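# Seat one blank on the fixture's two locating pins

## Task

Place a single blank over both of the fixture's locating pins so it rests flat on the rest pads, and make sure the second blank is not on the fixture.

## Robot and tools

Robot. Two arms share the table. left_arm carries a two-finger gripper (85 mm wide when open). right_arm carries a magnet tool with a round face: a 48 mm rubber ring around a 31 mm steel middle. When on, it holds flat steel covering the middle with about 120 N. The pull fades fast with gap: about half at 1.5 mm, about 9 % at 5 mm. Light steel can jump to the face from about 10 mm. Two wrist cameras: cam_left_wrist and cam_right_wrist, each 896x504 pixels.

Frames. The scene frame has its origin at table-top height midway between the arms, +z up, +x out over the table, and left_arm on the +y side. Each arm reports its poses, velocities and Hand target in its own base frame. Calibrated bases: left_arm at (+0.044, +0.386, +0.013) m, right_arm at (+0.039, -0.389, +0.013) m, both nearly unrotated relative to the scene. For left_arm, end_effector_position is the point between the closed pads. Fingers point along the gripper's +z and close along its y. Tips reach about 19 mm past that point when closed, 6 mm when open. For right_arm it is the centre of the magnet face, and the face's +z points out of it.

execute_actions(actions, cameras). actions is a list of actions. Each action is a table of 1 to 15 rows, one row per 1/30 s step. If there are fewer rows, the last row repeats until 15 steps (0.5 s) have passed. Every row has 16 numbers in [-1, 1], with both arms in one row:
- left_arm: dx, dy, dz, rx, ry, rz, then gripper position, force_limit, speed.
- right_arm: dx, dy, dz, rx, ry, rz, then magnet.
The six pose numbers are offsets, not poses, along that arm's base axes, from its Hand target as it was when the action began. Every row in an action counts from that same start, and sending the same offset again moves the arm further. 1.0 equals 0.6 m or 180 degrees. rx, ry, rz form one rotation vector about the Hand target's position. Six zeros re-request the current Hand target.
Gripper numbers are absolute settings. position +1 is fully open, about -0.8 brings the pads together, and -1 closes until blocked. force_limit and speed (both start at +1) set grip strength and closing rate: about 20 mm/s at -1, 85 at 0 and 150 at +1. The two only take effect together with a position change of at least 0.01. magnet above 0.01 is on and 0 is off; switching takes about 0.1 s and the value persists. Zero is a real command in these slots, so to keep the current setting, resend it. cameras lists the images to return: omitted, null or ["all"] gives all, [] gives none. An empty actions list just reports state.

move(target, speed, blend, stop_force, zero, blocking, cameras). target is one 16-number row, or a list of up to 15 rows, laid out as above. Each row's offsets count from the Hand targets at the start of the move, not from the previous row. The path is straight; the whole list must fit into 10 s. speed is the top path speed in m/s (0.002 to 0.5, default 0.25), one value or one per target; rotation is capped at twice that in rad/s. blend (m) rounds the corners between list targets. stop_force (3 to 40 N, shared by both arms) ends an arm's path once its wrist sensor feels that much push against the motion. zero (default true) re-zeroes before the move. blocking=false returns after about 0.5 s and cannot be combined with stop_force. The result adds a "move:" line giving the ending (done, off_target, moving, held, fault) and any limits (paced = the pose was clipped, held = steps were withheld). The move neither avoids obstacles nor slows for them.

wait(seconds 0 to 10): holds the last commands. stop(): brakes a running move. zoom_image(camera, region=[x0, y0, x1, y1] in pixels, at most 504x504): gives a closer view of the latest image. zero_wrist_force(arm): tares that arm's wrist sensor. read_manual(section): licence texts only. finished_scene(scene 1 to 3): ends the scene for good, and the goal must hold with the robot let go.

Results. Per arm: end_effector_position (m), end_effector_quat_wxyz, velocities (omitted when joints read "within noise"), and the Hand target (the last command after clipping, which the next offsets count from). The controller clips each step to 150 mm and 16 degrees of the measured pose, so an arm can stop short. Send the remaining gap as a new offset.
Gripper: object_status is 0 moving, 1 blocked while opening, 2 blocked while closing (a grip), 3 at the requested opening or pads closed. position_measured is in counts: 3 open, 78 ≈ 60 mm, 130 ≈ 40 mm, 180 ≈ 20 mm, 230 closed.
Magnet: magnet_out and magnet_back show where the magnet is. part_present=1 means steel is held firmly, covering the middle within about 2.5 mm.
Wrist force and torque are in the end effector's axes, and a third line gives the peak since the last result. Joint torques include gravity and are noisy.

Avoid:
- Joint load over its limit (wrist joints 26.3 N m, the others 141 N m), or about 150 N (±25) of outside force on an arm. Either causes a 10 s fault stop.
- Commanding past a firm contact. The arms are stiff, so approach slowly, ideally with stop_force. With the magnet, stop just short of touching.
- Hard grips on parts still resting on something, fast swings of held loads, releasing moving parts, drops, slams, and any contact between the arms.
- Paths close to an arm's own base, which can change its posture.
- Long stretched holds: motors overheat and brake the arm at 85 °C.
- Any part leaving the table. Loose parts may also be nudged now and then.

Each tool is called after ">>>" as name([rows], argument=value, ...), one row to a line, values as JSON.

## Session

>>> execute_actions(actions=[])

Scene clock: 0.00 s.
left_arm: end_effector_position=(+0.2958, +0.4978, +0.3319) position_measured=3 object_status=3 end_effector_quat_wxyz=(-0.106, +0.149, +0.983, -0.021) | right_arm: end_effector_position=(+0.4243, -0.0191, +0.3698) magnet_out=0 magnet_back=1 part_present=0 end_effector_quat_wxyz=(-0.446, +0.886, -0.026, +0.125)
Joint positions: left_arm=[0.739 -1.316 1.251 -1.336 -1.433 1.028] | right_arm=[-0.762 -1.764 1.874 -1.114 -0.744 -0.957]
Joint velocities: within noise
Joint torques (N m): no reading
Motor temperatures (°C): left_arm=[30 24 27 29 37 30] | right_arm=[34 31 29 44 31 38]
Wrist force (N): no reading
Wrist torque (N m): no reading
Wrist force, peak (N): no reading
Hand target: left_arm +0.2958, +0.4978, +0.3319; -0.106, +0.149, +0.983, -0.021 | right_arm +0.4243, -0.0191, +0.3698; -0.446, +0.886, -0.026, +0.125

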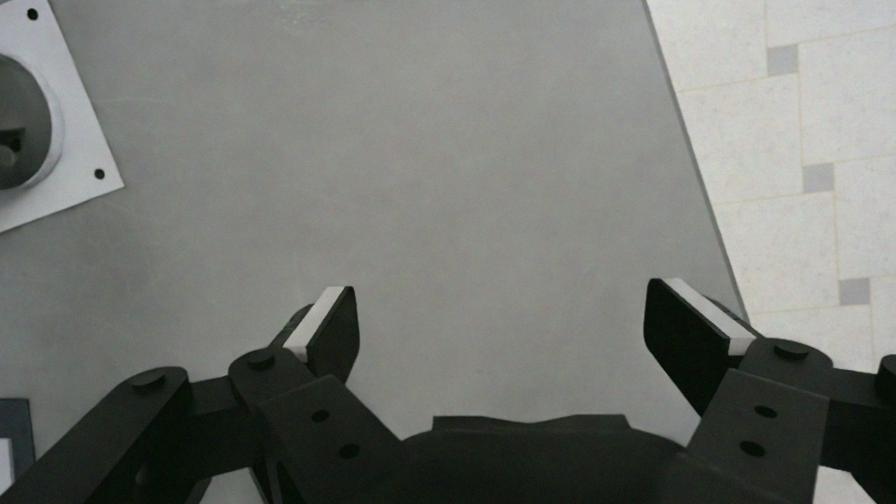

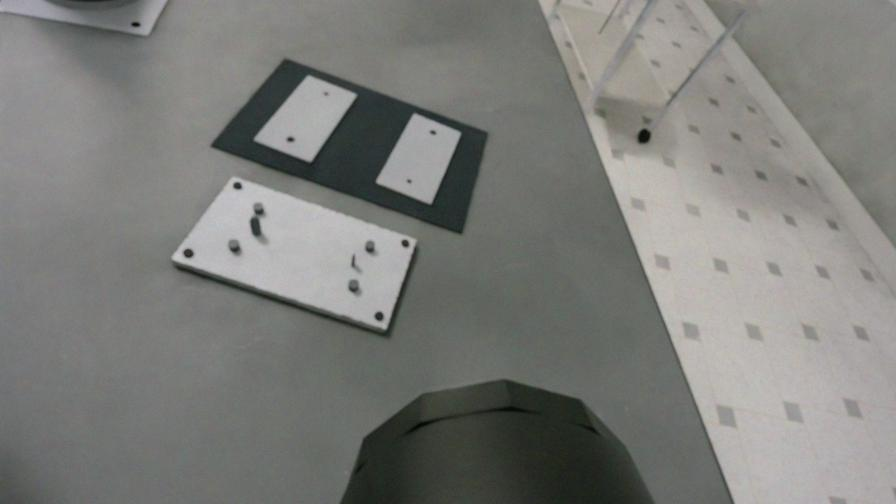

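>>> zoom_image(camera="cam_right_wrist", region=[160, 50, 500, 340])

Scaled by 1.482 from the camera's 896x504 image, which has a finer 1280x720 frame.

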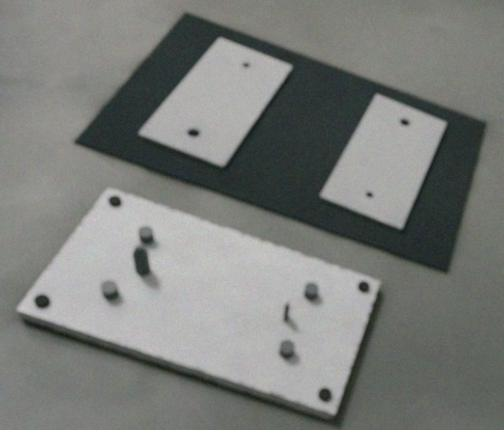

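>>> move(target=[0,0,0,0,0,0,1,1,1,-0.0613,0.4858,-0.4663,-0.2730,0.1428,-0.1051,0], speed=0.4, cameras=["cam_right_wrist"])

>>> zoom_image(camera="cam_right_wrist", region=[180, 150, 380, 350])

>>> zoom_image(camera="cam_right_wrist", region=[540, 150, 740, 350])

Scene clock: 6.23 s.
left_arm: end_effector_position=(+0.2958, +0.4978, +0.3319) position_measured=3 object_status=3 end_effector_quat_wxyz=(-0.106, +0.149, +0.983, -0.021) | right_arm: end_effector_position=(+0.3875, +0.2723, +0.0901) magnet_out=0 magnet_back=1 part_present=0 end_effector_quat_wxyz=(+0.000, +0.978, -0.207, +0.000)
Joint positions: left_arm=[0.739 -1.316 1.251 -1.336 -1.433 1.028] | right_arm=[0.327 -1.357 2.187 -2.401 -1.571 0.745]
Joint velocities: within noise
Joint torques (N m): left_arm=[-2.63 -37.92 -26.18 -2.16 0.96 0.22] | right_arm=[7.77 -19.22 -27.37 -1.23 -1.44 1.69]
Motor temperatures (°C): left_arm=[30 24 27 29 37 30] | right_arm=[34 31 29 43 31 38]
Wrist force (N): left_arm=[-0.1 0.1 0.2] | right_arm=[0.1 -1.3 -0.4]
Wrist torque (N m): left_arm=[0.02 0.01 0.00] | right_arm=[0.04 -0.06 -0.27]
Wrist force, peak (N): left_arm=[-0.2 -0.2 0.2] | right_arm=[-1.0 -2.4 0.4]
Hand target: left_arm +0.2958, +0.4978, +0.3319; -0.106, +0.149, +0.983, -0.021 | right_arm +0.3876, +0.2724, +0.0900; +0.000, +0.978, -0.207, +0.000
Off the commanded pose: left_arm 0.000 m, 0 deg | right_arm 0.000 m, 0 deg.
move: done
Images, in order (width x height): cam_right_wrist 896x504.

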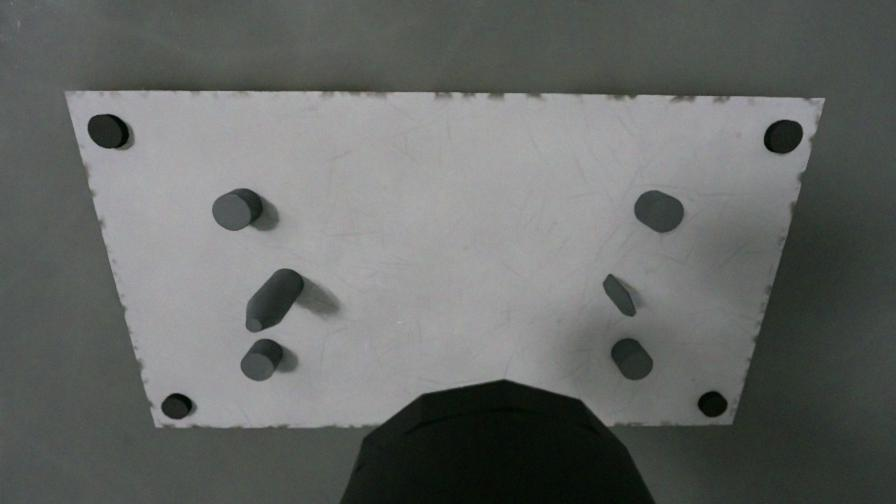

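Scaled by 2.520 from the camera's 896x504 image, which has a finer 1280x720 frame.

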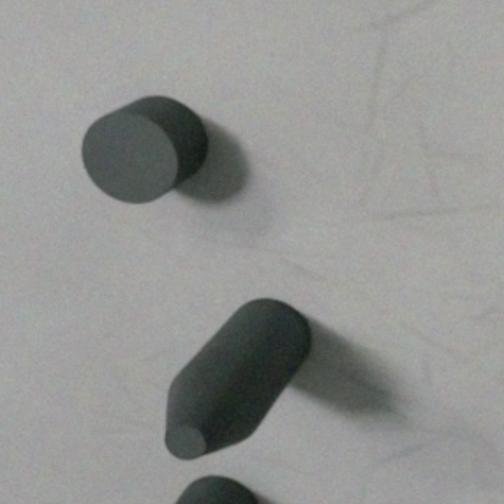

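Scaled by 2.520 from the camera's 896x504 image, which has a finer 1280x720 frame.

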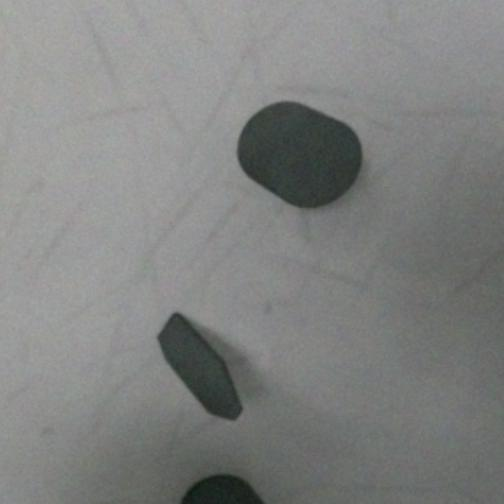

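>>> zoom_image(camera="cam_right_wrist", region=[240, 258, 320, 338])

>>> zoom_image(camera="cam_right_wrist", region=[580, 258, 660, 338])

Scaled by 6.300 from the camera's 896x504 image, which has a finer 1280x720 frame.

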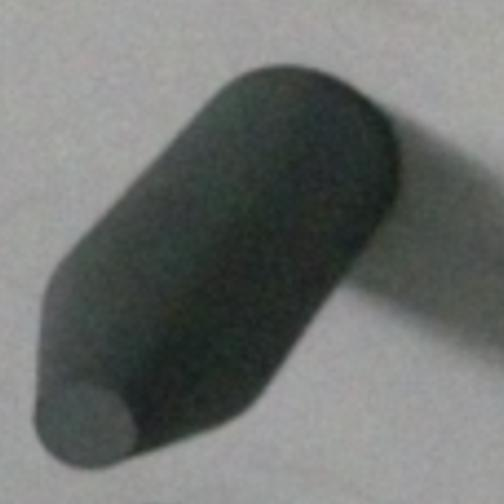

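Scaled by 6.300 from the camera's 896x504 image, which has a finer 1280x720 frame.

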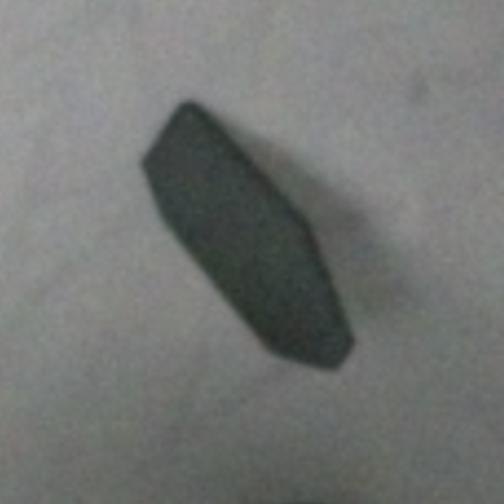

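>>> zoom_image(camera="cam_right_wrist", region=[594, 264, 634, 304])

>>> zoom_image(camera="cam_right_wrist", region=[268, 264, 308, 304])

Scaled by 12.600 from the camera's 896x504 image, which has a finer 1280x720 frame.

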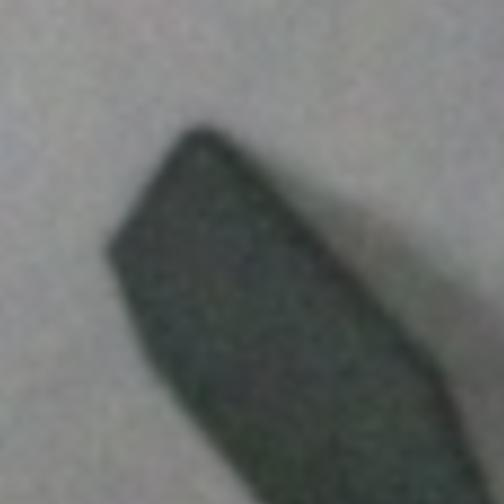

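Scaled by 12.600 from the camera's 896x504 image, which has a finer 1280x720 frame.

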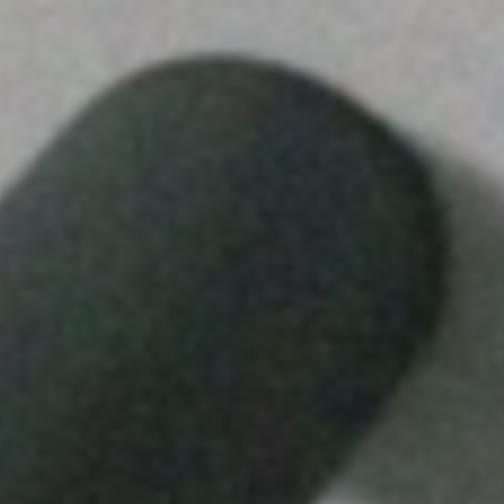

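>>> move(target=[0,0,0,0,0,0,1,1,1,-0.0043,0.3977,-0.0667,0,0,0.4778,0], speed=0.45, cameras=["cam_right_wrist"])

>>> zoom_image(camera="cam_right_wrist", region=[160, 200, 320, 360])

>>> zoom_image(camera="cam_right_wrist", region=[580, 200, 740, 360])

Scene clock: 12.33 s.
left_arm: end_effector_position=(+0.2958, +0.4978, +0.3319) position_measured=3 object_status=3 end_effector_quat_wxyz=(-0.106, +0.149, +0.983, -0.021) | right_arm: end_effector_position=(+0.3850, +0.5110, +0.0500) magnet_out=0 magnet_back=1 part_present=0 end_effector_quat_wxyz=(+0.000, +0.857, +0.515, +0.000)
Joint positions: left_arm=[0.739 -1.316 1.251 -1.336 -1.433 1.028] | right_arm=[0.715 -0.976 1.722 -2.317 -1.571 -0.368]
Joint velocities: within noise
Joint torques (N m): left_arm=[-4.44 -38.77 -25.41 -1.75 1.28 0.04] | right_arm=[8.08 -35.48 -29.3 -0.89 1.44 -2.07]
Motor temperatures (°C): left_arm=[30 24 27 29 37 30] | right_arm=[34 31 29 43 31 38]
Wrist force (N): left_arm=[0.1 0.1 0.0] | right_arm=[0.1 -0.8 -0.5]
Wrist torque (N m): left_arm=[0.02 -0.02 0.00] | right_arm=[0.07 -0.10 -0.23]
Wrist force, peak (N): left_arm=[-0.2 0.0 0.3] | right_arm=[0.9 -1.7 -0.3]
Hand target: left_arm +0.2958, +0.4978, +0.3319; -0.106, +0.149, +0.983, -0.021 | right_arm +0.3850, +0.5110, +0.0500; +0.000, +0.857, +0.516, +0.000
Off the commanded pose: left_arm 0.000 m, 0 deg | right_arm 0.000 m, 0 deg.
move: done
Images, in order (width x height): cam_right_wrist 896x504.

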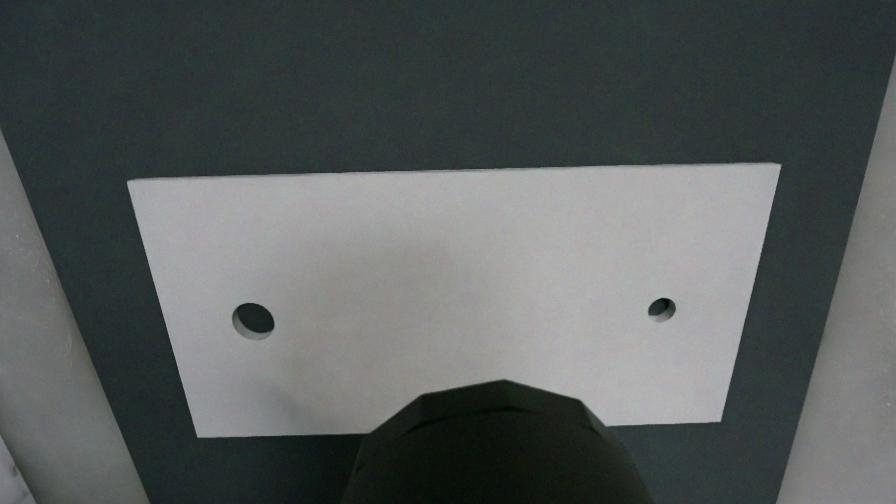

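Scaled by 3.150 from the camera's 896x504 image, which has a finer 1280x720 frame.

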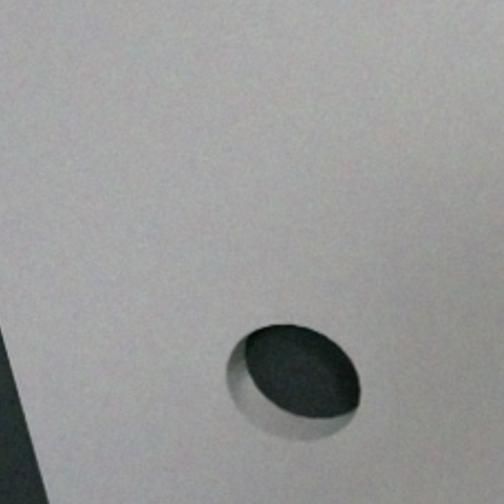

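Scaled by 3.150 from the camera's 896x504 image, which has a finer 1280x720 frame.

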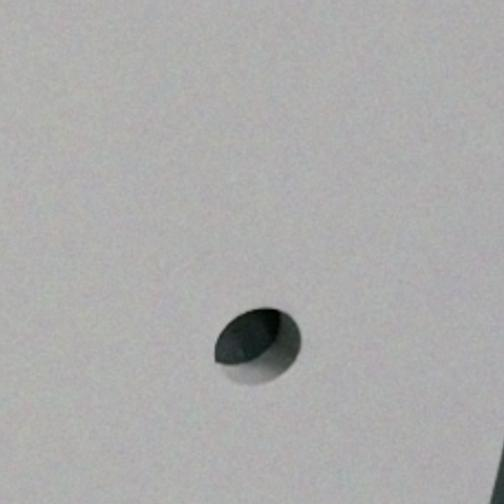

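>>> zoom_image(camera="cam_right_wrist", region=[223, 291, 283, 351])

>>> zoom_image(camera="cam_right_wrist", region=[637, 285, 687, 335])

Scaled by 8.400 from the camera's 896x504 image, which has a finer 1280x720 frame.

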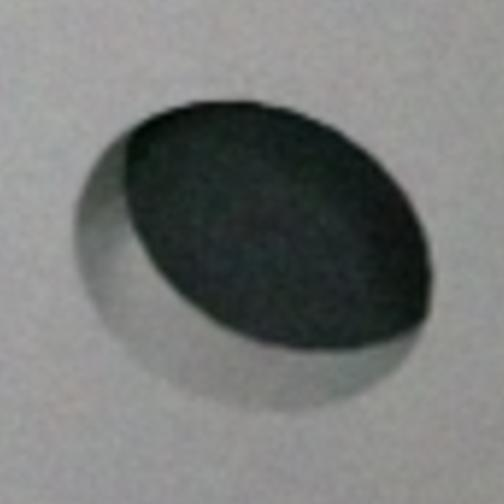

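Scaled by 10.080 from the camera's 896x504 image, which has a finer 1280x720 frame.

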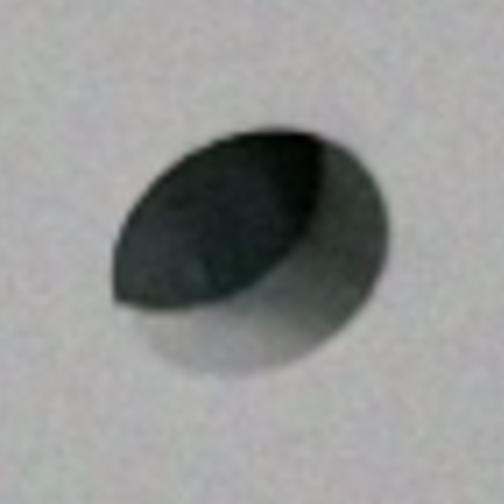

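>>> move(target=[0,0,0,0,0,0,1,1,1,0,0,-0.0870,0,0,0,0], speed=0.1, cameras=[])

>>> move(target=[0,0,0,0,0,0,1,1,1,0,0,-0.0133,0,0,0,0], speed=0.004, stop_force=3, cameras=[])

Scene clock: 15.17 s.
left_arm: end_effector_position=(+0.2958, +0.4978, +0.3319) position_measured=3 object_status=3 end_effector_quat_wxyz=(-0.106, +0.149, +0.983, -0.021) | right_arm: end_effector_position=(+0.3850, +0.5110, -0.0021) magnet_out=0 magnet_back=1 part_present=0 end_effector_quat_wxyz=(+0.000, +0.857, +0.516, +0.000)
Joint positions: left_arm=[0.739 -1.316 1.251 -1.336 -1.433 1.028] | right_arm=[0.715 -0.887 1.741 -2.425 -1.571 -0.368]
Joint velocities: within noise
Joint torques (N m): left_arm=[-5.86 -40.19 -25.72 -1.9 1.46 0.04] | right_arm=[-4.29 -37.91 -13.9 -4.82 0.82 0.91]
Motor temperatures (°C): left_arm=[30 24 27 29 37 30] | right_arm=[34 31 29 43 31 38]
Wrist force (N): left_arm=[0.1 -0.2 0.1] | right_arm=[0.3 -0.8 -0.2]
Wrist torque (N m): left_arm=[-0.03 -0.02 0.00] | right_arm=[0.07 -0.08 -0.26]
Wrist force, peak (N): left_arm=[-0.1 -0.3 0.3] | right_arm=[0.4 -1.0 -1.3]
Hand target: left_arm +0.2958, +0.4978, +0.3319; -0.106, +0.149, +0.983, -0.021 | right_arm +0.3850, +0.5110, -0.0022; +0.000, +0.857, +0.516, +0.000
Off the commanded pose: left_arm 0.000 m, 0 deg | right_arm 0.000 m, 0 deg.
move: done
No camera images: "cameras" was empty.

Scene clock: 17.27 s.
left_arm: end_effector_position=(+0.2958, +0.4978, +0.3319) position_measured=3 object_status=3 end_effector_quat_wxyz=(-0.106, +0.149, +0.983, -0.021) | right_arm: end_effector_position=(+0.3850, +0.5110, -0.0064) magnet_out=0 magnet_back=1 part_present=0 end_effector_quat_wxyz=(+0.000, +0.857, +0.516, +0.000)
Joint positions: left_arm=[0.739 -1.316 1.251 -1.336 -1.433 1.028] | right_arm=[0.715 -0.879 1.742 -2.433 -1.571 -0.368]
Joint velocities: within noise
Joint torques (N m): left_arm=[-6.62 -40.09 -23.99 -1.71 1.51 0.13] | right_arm=[-3.82 -50.41 -12.02 -0.87 0.76 1.23]
Motor temperatures (°C): left_arm=[30 24 27 29 37 30] | right_arm=[34 31 29 43 31 38]
Wrist force (N): left_arm=[0.0 -0.1 0.0] | right_arm=[-0.1 -0.8 -4.0]
Wrist torque (N m): left_arm=[-0.03 0.01 0.00] | right_arm=[0.04 -0.02 -0.26]
Wrist force, peak (N): left_arm=[-0.1 0.0 0.4] | right_arm=[-6.9 -2.5 -11.8]
Hand target: left_arm +0.2958, +0.4978, +0.3319; -0.106, +0.149, +0.983, -0.021 | right_arm +0.3850, +0.5110, -0.0063; +0.000, +0.857, +0.516, +0.000 (not the last commanded pose)
Off the commanded pose: left_arm 0.000 m, 0 deg | right_arm 0.004 m, 0 deg.
move: contact (right_arm)
No camera images: "cameras" was empty.

>>> execute_actions([
  [[0,0,0,0,0,0,1,1,1,0,0,0,0,0,0,1]],
], cameras=[])

>>> move([
  [0,0,0,0,0,0,1,1,1,0,0,0.1105,0,0,0,1],
  [0,0,0,0,0,0,1,1,1,-0.00217,-0.40433,0.1105,0,0,-0.48652,1],
  [0,0,0,0,0,0,1,1,1,-0.00217,-0.40433,0.0730,0,0,-0.48652,1],
], speed=[0.15,0.38,0.12], blend=[0.03,0.01,0], cameras=["cam_right_wrist"])

>>> zoom_image(camera="cam_right_wrist", region=[60, 384, 180, 504])

Scene clock: 19.53 s.
left_arm: end_effector_position=(+0.2958, +0.4978, +0.3319) position_measured=3 object_status=3 end_effector_quat_wxyz=(-0.106, +0.149, +0.983, -0.021) | right_arm: end_effector_position=(+0.3850, +0.5110, -0.0063) magnet_out=1 magnet_back=0 part_present=1 end_effector_quat_wxyz=(+0.000, +0.857, +0.516, +0.000)
Joint positions: left_arm=[0.739 -1.316 1.251 -1.336 -1.433 1.028] | right_arm=[0.715 -0.879 1.742 -2.433 -1.571 -0.368]
Joint velocities: within noise
Joint torques (N m): left_arm=[-6.14 -41.04 -26.19 -1.52 1.43 -0.13] | right_arm=[-4.1 -49.18 -26.46 -1.7 0.71 1.23]
Motor temperatures (°C): left_arm=[30 24 27 29 37 30] | right_arm=[34 31 29 43 31 38]
Wrist force (N): left_arm=[-0.1 0.0 0.1] | right_arm=[0.6 -0.5 1.2]
Wrist torque (N m): left_arm=[-0.01 0.01 0.00] | right_arm=[0.02 0.09 -0.24]
Wrist force, peak (N): left_arm=[0.1 0.2 0.3] | right_arm=[0.2 -0.7 -4.2]
Hand target: left_arm +0.2958, +0.4978, +0.3319; -0.106, +0.149, +0.983, -0.021 | right_arm +0.3850, +0.5110, -0.0063; +0.000, +0.857, +0.516, +0.000
Off the commanded pose: left_arm 0.000 m, 0 deg | right_arm 0.000 m, 0 deg.
No camera images: "cameras" was empty.

Scene clock: 22.83 s.
left_arm: end_effector_position=(+0.2958, +0.4978, +0.3319) position_measured=3 object_status=3 end_effector_quat_wxyz=(-0.106, +0.149, +0.983, -0.021) | right_arm: end_effector_position=(+0.3837, +0.2684, +0.0375) magnet_out=1 magnet_back=0 part_present=1 end_effector_quat_wxyz=(+0.000, +0.975, -0.221, +0.000)
Joint positions: left_arm=[0.739 -1.316 1.251 -1.336 -1.433 1.028] | right_arm=[0.322 -1.244 2.241 -2.567 -1.571 0.767]
Joint velocities: within noise
Joint torques (N m): left_arm=[-7.87 -40.6 -25.52 -1.19 1.59 0.15] | right_arm=[-8.32 -22.97 -6.26 -5.15 -1.42 1.53]
Motor temperatures (°C): left_arm=[30 24 27 29 37 30] | right_arm=[34 31 29 43 31 38]
Wrist force (N): left_arm=[0.0 0.1 0.0] | right_arm=[0.5 -0.9 3.4]
Wrist torque (N m): left_arm=[0.01 0.01 0.00] | right_arm=[0.01 -0.11 -0.25]
Wrist force, peak (N): left_arm=[0.0 0.1 0.4] | right_arm=[0.3 -0.9 5.5]
Hand target: left_arm +0.2958, +0.4978, +0.3319; -0.106, +0.149, +0.983, -0.021 | right_arm +0.3837, +0.2684, +0.0375; +0.000, +0.975, -0.221, +0.000
Off the commanded pose: left_arm 0.000 m, 0 deg | right_arm 0.000 m, 0 deg.
move: done
Images, in order (width x height): cam_right_wrist 896x504.

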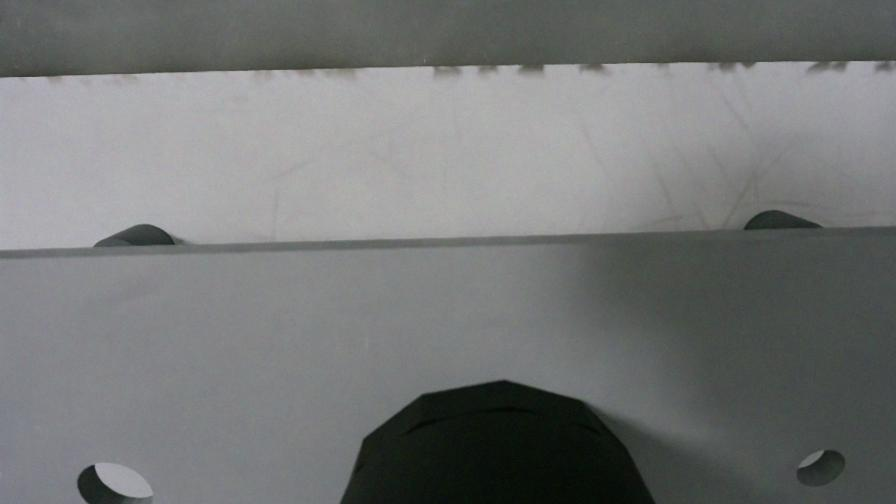

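Scaled by 4.200 from the camera's 896x504 image, which has a finer 1280x720 frame.

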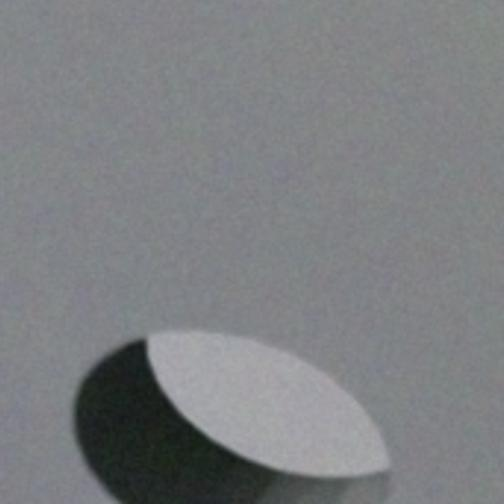

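>>> move(target=[0,0,0,0,0,0,1,1,1,0,0,-0.0094,0,0,0,1], speed=0.02, stop_force=5, cameras=["cam_right_wrist"])

>>> zoom_image(camera="cam_right_wrist", region=[60, 434, 130, 504])

>>> zoom_image(camera="cam_right_wrist", region=[100, 434, 170, 504])

>>> zoom_image(camera="cam_right_wrist", region=[780, 430, 854, 504])

Scene clock: 25.40 s.
left_arm: end_effector_position=(+0.2958, +0.4978, +0.3319) position_measured=3 object_status=3 end_effector_quat_wxyz=(-0.106, +0.149, +0.983, -0.021) | right_arm: end_effector_position=(+0.3837, +0.2684, +0.0318) magnet_out=1 magnet_back=0 part_present=1 end_effector_quat_wxyz=(+0.000, +0.975, -0.221, +0.000)
Joint positions: left_arm=[0.739 -1.316 1.251 -1.336 -1.433 1.028] | right_arm=[0.322 -1.23 2.244 -2.585 -1.571 0.767]
Joint velocities: within noise
Joint torques (N m): left_arm=[-8.45 -40.4 -26.03 -1.05 1.48 -0.06] | right_arm=[-7.93 -21.58 -8.85 -5.1 -1.41 1.52]
Motor temperatures (°C): left_arm=[30 24 27 29 37 30] | right_arm=[34 31 29 43 31 38]
Wrist force (N): left_arm=[0.0 0.1 0.2] | right_arm=[0.5 -1.2 3.7]
Wrist torque (N m): left_arm=[0.02 0.01 0.00] | right_arm=[-0.01 -0.10 -0.25]
Wrist force, peak (N): left_arm=[-0.1 -0.3 -0.1] | right_arm=[0.5 -1.2 3.7]
Hand target: left_arm +0.2958, +0.4978, +0.3319; -0.106, +0.149, +0.983, -0.021 | right_arm +0.3837, +0.2684, +0.0318; +0.000, +0.975, -0.221, +0.000
Off the commanded pose: left_arm 0.000 m, 0 deg | right_arm 0.000 m, 0 deg.
move: done
Images, in order (width x height): cam_right_wrist 896x504.

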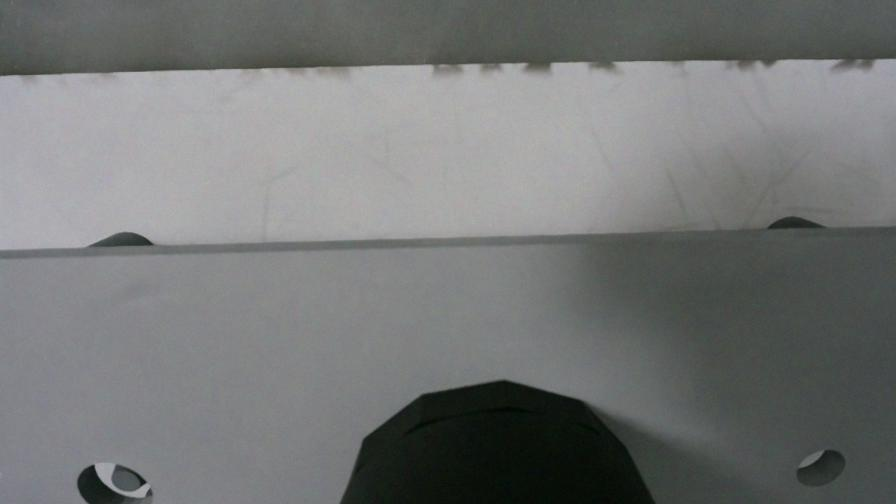

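Scaled by 7.200 from the camera's 896x504 image, which has a finer 1280x720 frame.

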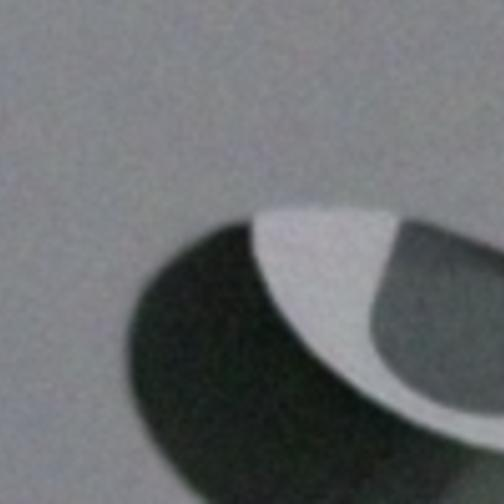

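Scaled by 7.200 from the camera's 896x504 image, which has a finer 1280x720 frame.

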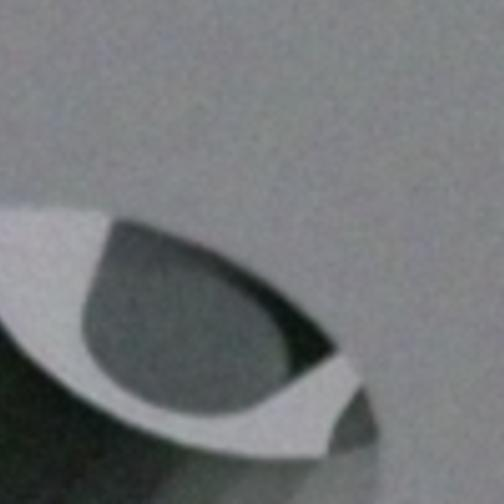

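Scaled by 6.811 from the camera's 896x504 image, which has a finer 1280x720 frame.

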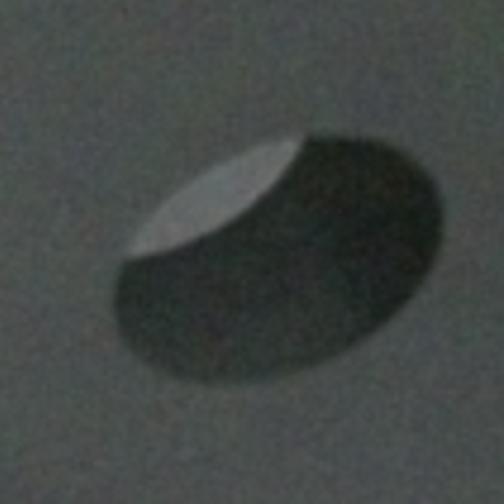

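>>> move(target=[0,0,0,0,0,0,1,1,1,0.0005,-0.00033,-0.0130,0,0,0,1], speed=0.01, stop_force=4, cameras=["cam_right_wrist"])

>>> zoom_image(camera="cam_right_wrist", region=[70, 434, 160, 504])

>>> zoom_image(camera="cam_right_wrist", region=[780, 430, 854, 504])

Scene clock: 28.53 s.
left_arm: end_effector_position=(+0.2958, +0.4978, +0.3319) position_measured=3 object_status=3 end_effector_quat_wxyz=(-0.106, +0.149, +0.983, -0.021) | right_arm: end_effector_position=(+0.3840, +0.2682, +0.0240) magnet_out=1 magnet_back=0 part_present=1 end_effector_quat_wxyz=(+0.000, +0.975, -0.221, +0.000)
Joint positions: left_arm=[0.739 -1.316 1.251 -1.336 -1.433 1.028] | right_arm=[0.321 -1.209 2.248 -2.608 -1.571 0.766]
Joint velocities: within noise
Joint torques (N m): left_arm=[-9.72 -40.92 -26.36 -1.11 1.32 0.22] | right_arm=[-8.1 -22.64 -10.97 -6.04 -1.3 -1.34]
Motor temperatures (°C): left_arm=[30 24 27 29 37 30] | right_arm=[34 31 29 43 31 38]
Wrist force (N): left_arm=[-0.1 0.0 -0.1] | right_arm=[-3.0 2.9 0.8]
Wrist torque (N m): left_arm=[-0.01 0.01 0.00] | right_arm=[-0.02 -0.28 -0.51]
Wrist force, peak (N): left_arm=[0.1 0.0 0.4] | right_arm=[-3.5 3.3 1.6]
Hand target: left_arm +0.2958, +0.4978, +0.3319; -0.106, +0.149, +0.983, -0.021 | right_arm +0.3840, +0.2682, +0.0240; +0.000, +0.975, -0.221, +0.000
Off the commanded pose: left_arm 0.000 m, 0 deg | right_arm 0.000 m, 0 deg.
move: done
Images, in order (width x height): cam_right_wrist 896x504.

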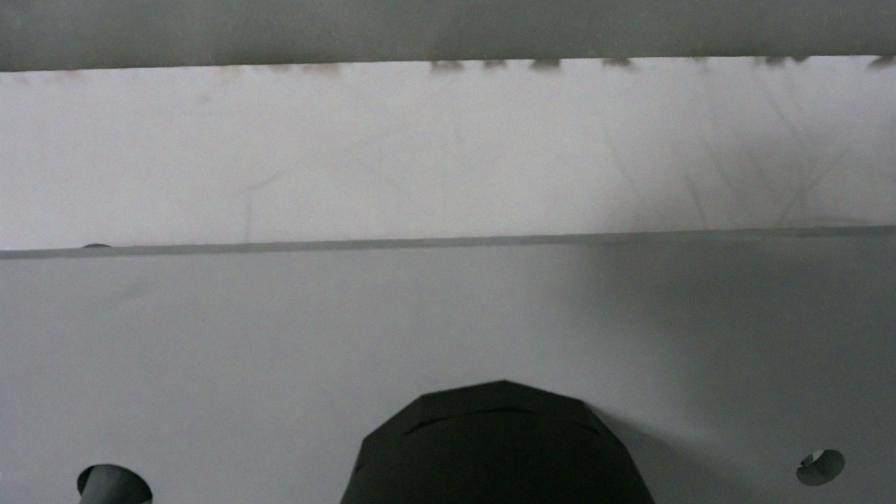

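Scaled by 5.600 from the camera's 896x504 image, which has a finer 1280x720 frame.

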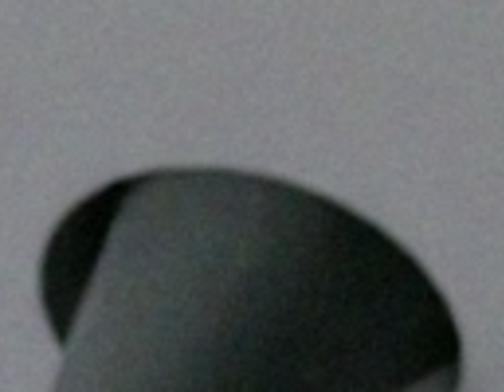

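Scaled by 6.811 from the camera's 896x504 image, which has a finer 1280x720 frame.

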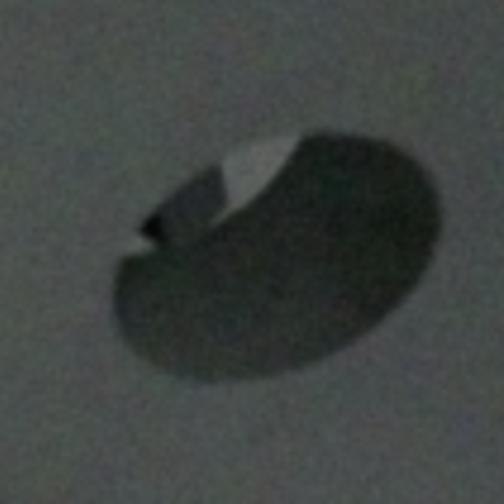

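>>> move(target=[0,0,0,0,0,0,1,1,1,-0.00078,-0.00037,0,0,0,0,1], speed=0.005, cameras=["cam_right_wrist"])

>>> zoom_image(camera="cam_right_wrist", region=[790, 434, 830, 474])

Scene clock: 30.33 s.
left_arm: end_effector_position=(+0.2958, +0.4978, +0.3319) position_measured=3 object_status=3 end_effector_quat_wxyz=(-0.106, +0.149, +0.983, -0.021) | right_arm: end_effector_position=(+0.3836, +0.2680, +0.0240) magnet_out=1 magnet_back=0 part_present=1 end_effector_quat_wxyz=(+0.000, +0.975, -0.221, +0.000)
Joint positions: left_arm=[0.739 -1.316 1.251 -1.336 -1.433 1.028] | right_arm=[0.321 -1.21 2.249 -2.609 -1.571 0.766]
Joint velocities: within noise
Joint torques (N m): left_arm=[-10.49 -39.06 -25.86 -1.1 1.27 0.02] | right_arm=[-7.31 -40.21 -3.44 -4.27 -1.02 -2.12]
Motor temperatures (°C): left_arm=[30 24 27 29 37 30] | right_arm=[34 31 29 43 31 38]
Wrist force (N): left_arm=[-0.2 0.0 0.0] | right_arm=[3.7 -5.1 5.4]
Wrist torque (N m): left_arm=[0.00 0.04 0.00] | right_arm=[0.00 0.05 -0.04]
Wrist force, peak (N): left_arm=[-0.1 0.1 0.3] | right_arm=[3.7 -5.1 5.4]
Hand target: left_arm +0.2958, +0.4978, +0.3319; -0.106, +0.149, +0.983, -0.021 | right_arm +0.3835, +0.2680, +0.0240; +0.000, +0.975, -0.221, +0.000
Off the commanded pose: left_arm 0.000 m, 0 deg | right_arm 0.000 m, 0 deg.
move: done
Images, in order (width x height): cam_right_wrist 896x504.

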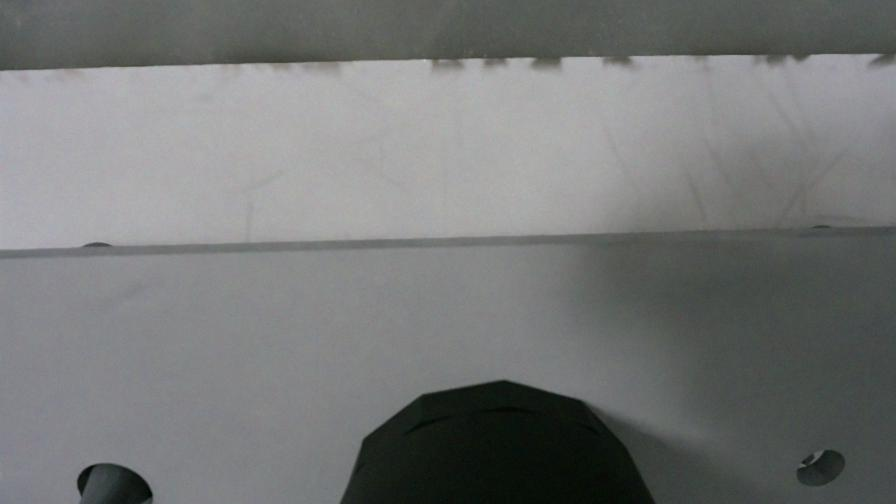

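Scaled by 12.600 from the camera's 896x504 image, which has a finer 1280x720 frame.

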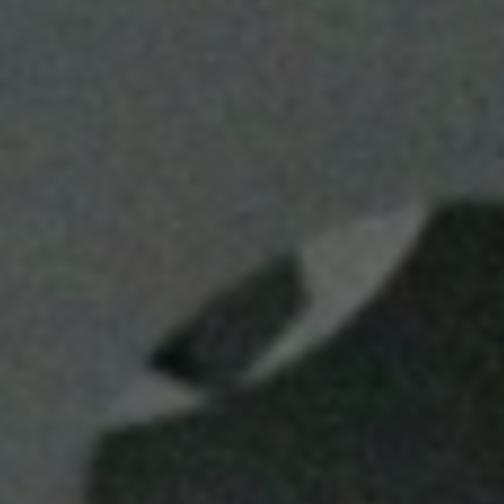

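>>> move(target=[0,0,0,0,0,0,1,1,1,0.00026,-0.00007,0,0,0,-0.00083,1], speed=0.01, cameras=[])

>>> move(target=[0,0,0,0,0,0,1,1,1,0,0,-0.006,0,0,0,1], speed=0.006, stop_force=4, cameras=[])

Scene clock: 31.70 s.
left_arm: end_effector_position=(+0.2958, +0.4978, +0.3319) position_measured=3 object_status=3 end_effector_quat_wxyz=(-0.106, +0.149, +0.983, -0.021) | right_arm: end_effector_position=(+0.3836, +0.2679, +0.0240) magnet_out=1 magnet_back=0 part_present=1 end_effector_quat_wxyz=(+0.000, +0.975, -0.222, +0.000)
Joint positions: left_arm=[0.739 -1.316 1.251 -1.336 -1.433 1.028] | right_arm=[0.321 -1.21 2.249 -2.609 -1.571 0.768]
Joint velocities: within noise
Joint torques (N m): left_arm=[-8.85 -41.76 -24.62 -0.9 1.17 0.21] | right_arm=[-7.31 -22.63 -24.54 -1.49 -1.02 1.7]
Motor temperatures (°C): left_arm=[30 24 27 29 37 30] | right_arm=[34 31 29 43 31 38]
Wrist force (N): left_arm=[-0.1 0.1 0.0] | right_arm=[1.0 -2.3 2.7]
Wrist torque (N m): left_arm=[0.02 0.02 0.00] | right_arm=[0.01 -0.10 -0.20]
Wrist force, peak (N): left_arm=[0.3 0.0 0.2] | right_arm=[4.4 -6.9 6.3]
Hand target: left_arm +0.2958, +0.4978, +0.3319; -0.106, +0.149, +0.983, -0.021 | right_arm +0.3837, +0.2680, +0.0240; +0.000, +0.975, -0.222, +0.000
Off the commanded pose: left_arm 0.000 m, 0 deg | right_arm 0.000 m, 0 deg.
move: done
No camera images: "cameras" was empty.

Scene clock: 33.13 s.
left_arm: end_effector_position=(+0.2958, +0.4978, +0.3319) position_measured=3 object_status=3 end_effector_quat_wxyz=(-0.106, +0.149, +0.983, -0.021) | right_arm: end_effector_position=(+0.3837, +0.2680, +0.0204) magnet_out=1 magnet_back=0 part_present=1 end_effector_quat_wxyz=(+0.000, +0.975, -0.222, +0.000)
Joint positions: left_arm=[0.739 -1.316 1.251 -1.336 -1.433 1.028] | right_arm=[0.321 -1.201 2.25 -2.62 -1.571 0.768]
Joint velocities: within noise
Joint torques (N m): left_arm=[-9.56 -40.97 -26.08 -1.07 1.59 0.19] | right_arm=[-7.85 -22.78 -7.15 -5 -0.86 1.69]
Motor temperatures (°C): left_arm=[30 24 27 29 37 30] | right_arm=[34 31 29 43 31 38]
Wrist force (N): left_arm=[0.0 -0.1 0.0] | right_arm=[0.4 -1.2 3.6]
Wrist torque (N m): left_arm=[-0.02 0.01 0.00] | right_arm=[0.00 -0.10 -0.26]
Wrist force, peak (N): left_arm=[-0.2 -0.2 0.2] | right_arm=[1.2 -2.3 3.4]
Hand target: left_arm +0.2958, +0.4978, +0.3319; -0.106, +0.149, +0.983, -0.021 | right_arm +0.3837, +0.2680, +0.0204; +0.000, +0.975, -0.222, +0.000
Off the commanded pose: left_arm 0.000 m, 0 deg | right_arm 0.000 m, 0 deg.
move: done
No camera images: "cameras" was empty.

>>> move(target=[0,0,0,0,0,0,1,1,1,0,0,-0.0085,0,0,0,1], speed=0.007, stop_force=4, cameras=[])

>>> move(target=[0,0,0,0,0,0,1,1,1,0,0,-0.0042,0,0,0,1], speed=0.003, stop_force=3, cameras=[])

Scene clock: 34.87 s.
left_arm: end_effector_position=(+0.2958, +0.4978, +0.3319) position_measured=3 object_status=3 end_effector_quat_wxyz=(-0.106, +0.149, +0.983, -0.021) | right_arm: end_effector_position=(+0.3837, +0.2680, +0.0153) magnet_out=1 magnet_back=0 part_present=1 end_effector_quat_wxyz=(+0.000, +0.975, -0.222, +0.000)
Joint positions: left_arm=[0.739 -1.316 1.251 -1.336 -1.433 1.028] | right_arm=[0.321 -1.187 2.252 -2.636 -1.571 0.768]
Joint velocities: within noise
Joint torques (N m): left_arm=[-10.39 -43.04 -24.69 -0.76 1.54 0.25] | right_arm=[-6.44 -24.17 -8.37 -5.08 -0.79 1.62]
Motor temperatures (°C): left_arm=[30 24 27 29 37 30] | right_arm=[34 31 29 43 31 38]
Wrist force (N): left_arm=[-0.1 -0.1 -0.1] | right_arm=[0.6 -0.6 3.2]
Wrist torque (N m): left_arm=[-0.02 0.02 0.01] | right_arm=[0.01 -0.08 -0.24]
Wrist force, peak (N): left_arm=[-0.2 0.2 0.1] | right_arm=[0.1 0.0 3.9]
Hand target: left_arm +0.2958, +0.4978, +0.3319; -0.106, +0.149, +0.983, -0.021 | right_arm +0.3837, +0.2680, +0.0153; +0.000, +0.975, -0.222, +0.000
Off the commanded pose: left_arm 0.000 m, 0 deg | right_arm 0.000 m, 0 deg.
move: done
No camera images: "cameras" was empty.

Scene clock: 36.57 s.
left_arm: end_effector_position=(+0.2958, +0.4978, +0.3319) position_measured=3 object_status=3 end_effector_quat_wxyz=(-0.106, +0.149, +0.983, -0.021) | right_arm: end_effector_position=(+0.3836, +0.2679, +0.0133) magnet_out=1 magnet_back=0 part_present=1 end_effector_quat_wxyz=(+0.000, +0.975, -0.222, +0.000)
Joint positions: left_arm=[0.739 -1.316 1.251 -1.336 -1.433 1.028] | right_arm=[0.321 -1.182 2.253 -2.642 -1.571 0.768]
Joint velocities: within noise
Joint torques (N m): left_arm=[-9.1 -40.36 -25.38 -0.99 1.42 0.39] | right_arm=[-6.12 -39.31 -14.7 -1.62 -0.36 1.34]
Motor temperatures (°C): left_arm=[30 24 27 29 37 30] | right_arm=[34 31 29 43 31 38]
Wrist force (N): left_arm=[0.0 0.0 0.1] | right_arm=[0.7 -1.2 3.0]
Wrist torque (N m): left_arm=[0.01 0.01 0.00] | right_arm=[0.05 -0.03 -0.26]
Wrist force, peak (N): left_arm=[0.0 -0.3 -0.1] | right_arm=[-1.2 2.2 -4.9]
Hand target: left_arm +0.2958, +0.4978, +0.3319; -0.106, +0.149, +0.983, -0.021 | right_arm +0.3837, +0.2680, +0.0133; +0.000, +0.975, -0.222, +0.000 (not the last commanded pose)
Off the commanded pose: left_arm 0.000 m, 0 deg | right_arm 0.001 m, 0 deg.
move: contact (right_arm)
No camera images: "cameras" was empty.

>>> execute_actions([
  [[0,0,0,0,0,0,1,1,1,0,0,-0.0001,0,0,0,0]],
], cameras=[])

>>> move(target=[0,0,0,0,0,0,1,1,1,0,0,0.128,0,0,0,0], speed=0.08, cameras=["cam_right_wrist"])

Scene clock: 37.53 s.
left_arm: end_effector_position=(+0.2958, +0.4978, +0.3319) position_measured=3 object_status=3 end_effector_quat_wxyz=(-0.106, +0.149, +0.983, -0.021) | right_arm: end_effector_position=(+0.3837, +0.2680, +0.0133) magnet_out=0 magnet_back=1 part_present=0 end_effector_quat_wxyz=(+0.000, +0.975, -0.222, +0.000)
Joint positions: left_arm=[0.739 -1.316 1.251 -1.336 -1.433 1.028] | right_arm=[0.321 -1.182 2.253 -2.642 -1.571 0.768]
Joint velocities: within noise
Joint torques (N m): left_arm=[-8.95 -41.1 -24.09 -0.89 1.3 0.2] | right_arm=[-6.41 -16.88 -21.13 -4.76 -0.56 1.26]
Motor temperatures (°C): left_arm=[30 24 27 29 37 30] | right_arm=[34 31 29 43 31 38]
Wrist force (N): left_arm=[-0.2 0.0 0.1] | right_arm=[-4.0 4.8 -11.5]
Wrist torque (N m): left_arm=[0.00 0.03 0.00] | right_arm=[0.12 0.04 -0.23]
Wrist force, peak (N): left_arm=[0.0 -0.3 0.2] | right_arm=[-4.0 4.8 -11.5]
Hand target: left_arm +0.2958, +0.4978, +0.3319; -0.106, +0.149, +0.983, -0.021 | right_arm +0.3837, +0.2680, +0.0133; +0.000, +0.975, -0.222, +0.000
Off the commanded pose: left_arm 0.000 m, 0 deg | right_arm 0.000 m, 0 deg.
No camera images: "cameras" was empty.

Scene clock: 39.07 s.
left_arm: end_effector_position=(+0.2958, +0.4978, +0.3319) position_measured=3 object_status=3 end_effector_quat_wxyz=(-0.106, +0.149, +0.983, -0.021) | right_arm: end_effector_position=(+0.3837, +0.2680, +0.0900) magnet_out=0 magnet_back=1 part_present=0 end_effector_quat_wxyz=(+0.000, +0.975, -0.222, +0.000)
Joint positions: left_arm=[0.739 -1.316 1.251 -1.336 -1.433 1.028] | right_arm=[0.321 -1.368 2.203 -2.405 -1.571 0.768]
Joint velocities: within noise
Joint torques (N m): left_arm=[-10.77 -41.05 -25.91 -0.81 1.67 0.11] | right_arm=[-7.76 -35.14 -28.65 -1.1 0.19 -1.61]
Motor temperatures (°C): left_arm=[30 24 27 29 37 30] | right_arm=[34 31 29 43 31 38]
Wrist force (N): left_arm=[-0.1 0.0 0.0] | right_arm=[0.2 -1.2 -0.2]
Wrist torque (N m): left_arm=[0.01 0.02 0.01] | right_arm=[0.04 -0.08 -0.27]
Wrist force, peak (N): left_arm=[0.1 -0.2 -0.2] | right_arm=[-4.5 5.0 -11.5]
Hand target: left_arm +0.2958, +0.4978, +0.3319; -0.106, +0.149, +0.983, -0.021 | right_arm +0.3837, +0.2680, +0.0901; +0.000, +0.975, -0.222, +0.000
Off the commanded pose: left_arm 0.000 m, 0 deg | right_arm 0.000 m, 0 deg.
move: done
Images, in order (width x height): cam_right_wrist 896x504.

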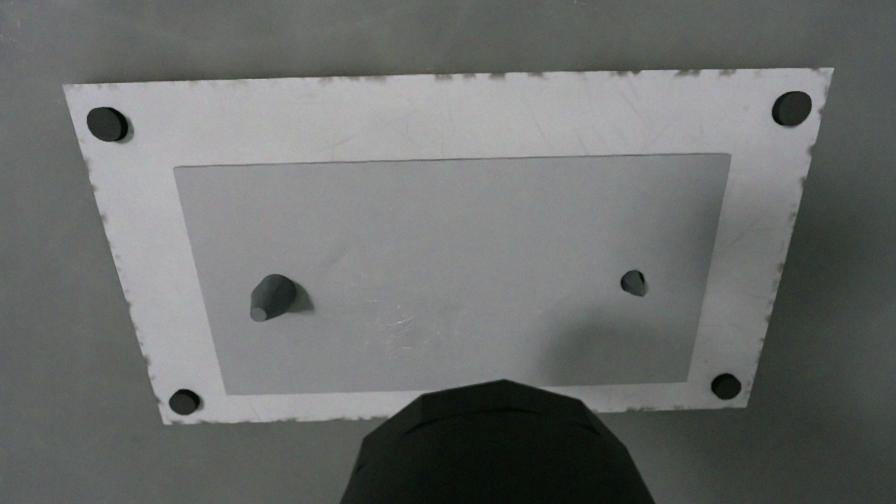

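>>> finished_scene(scene=3)

The scene is finished: the task was done.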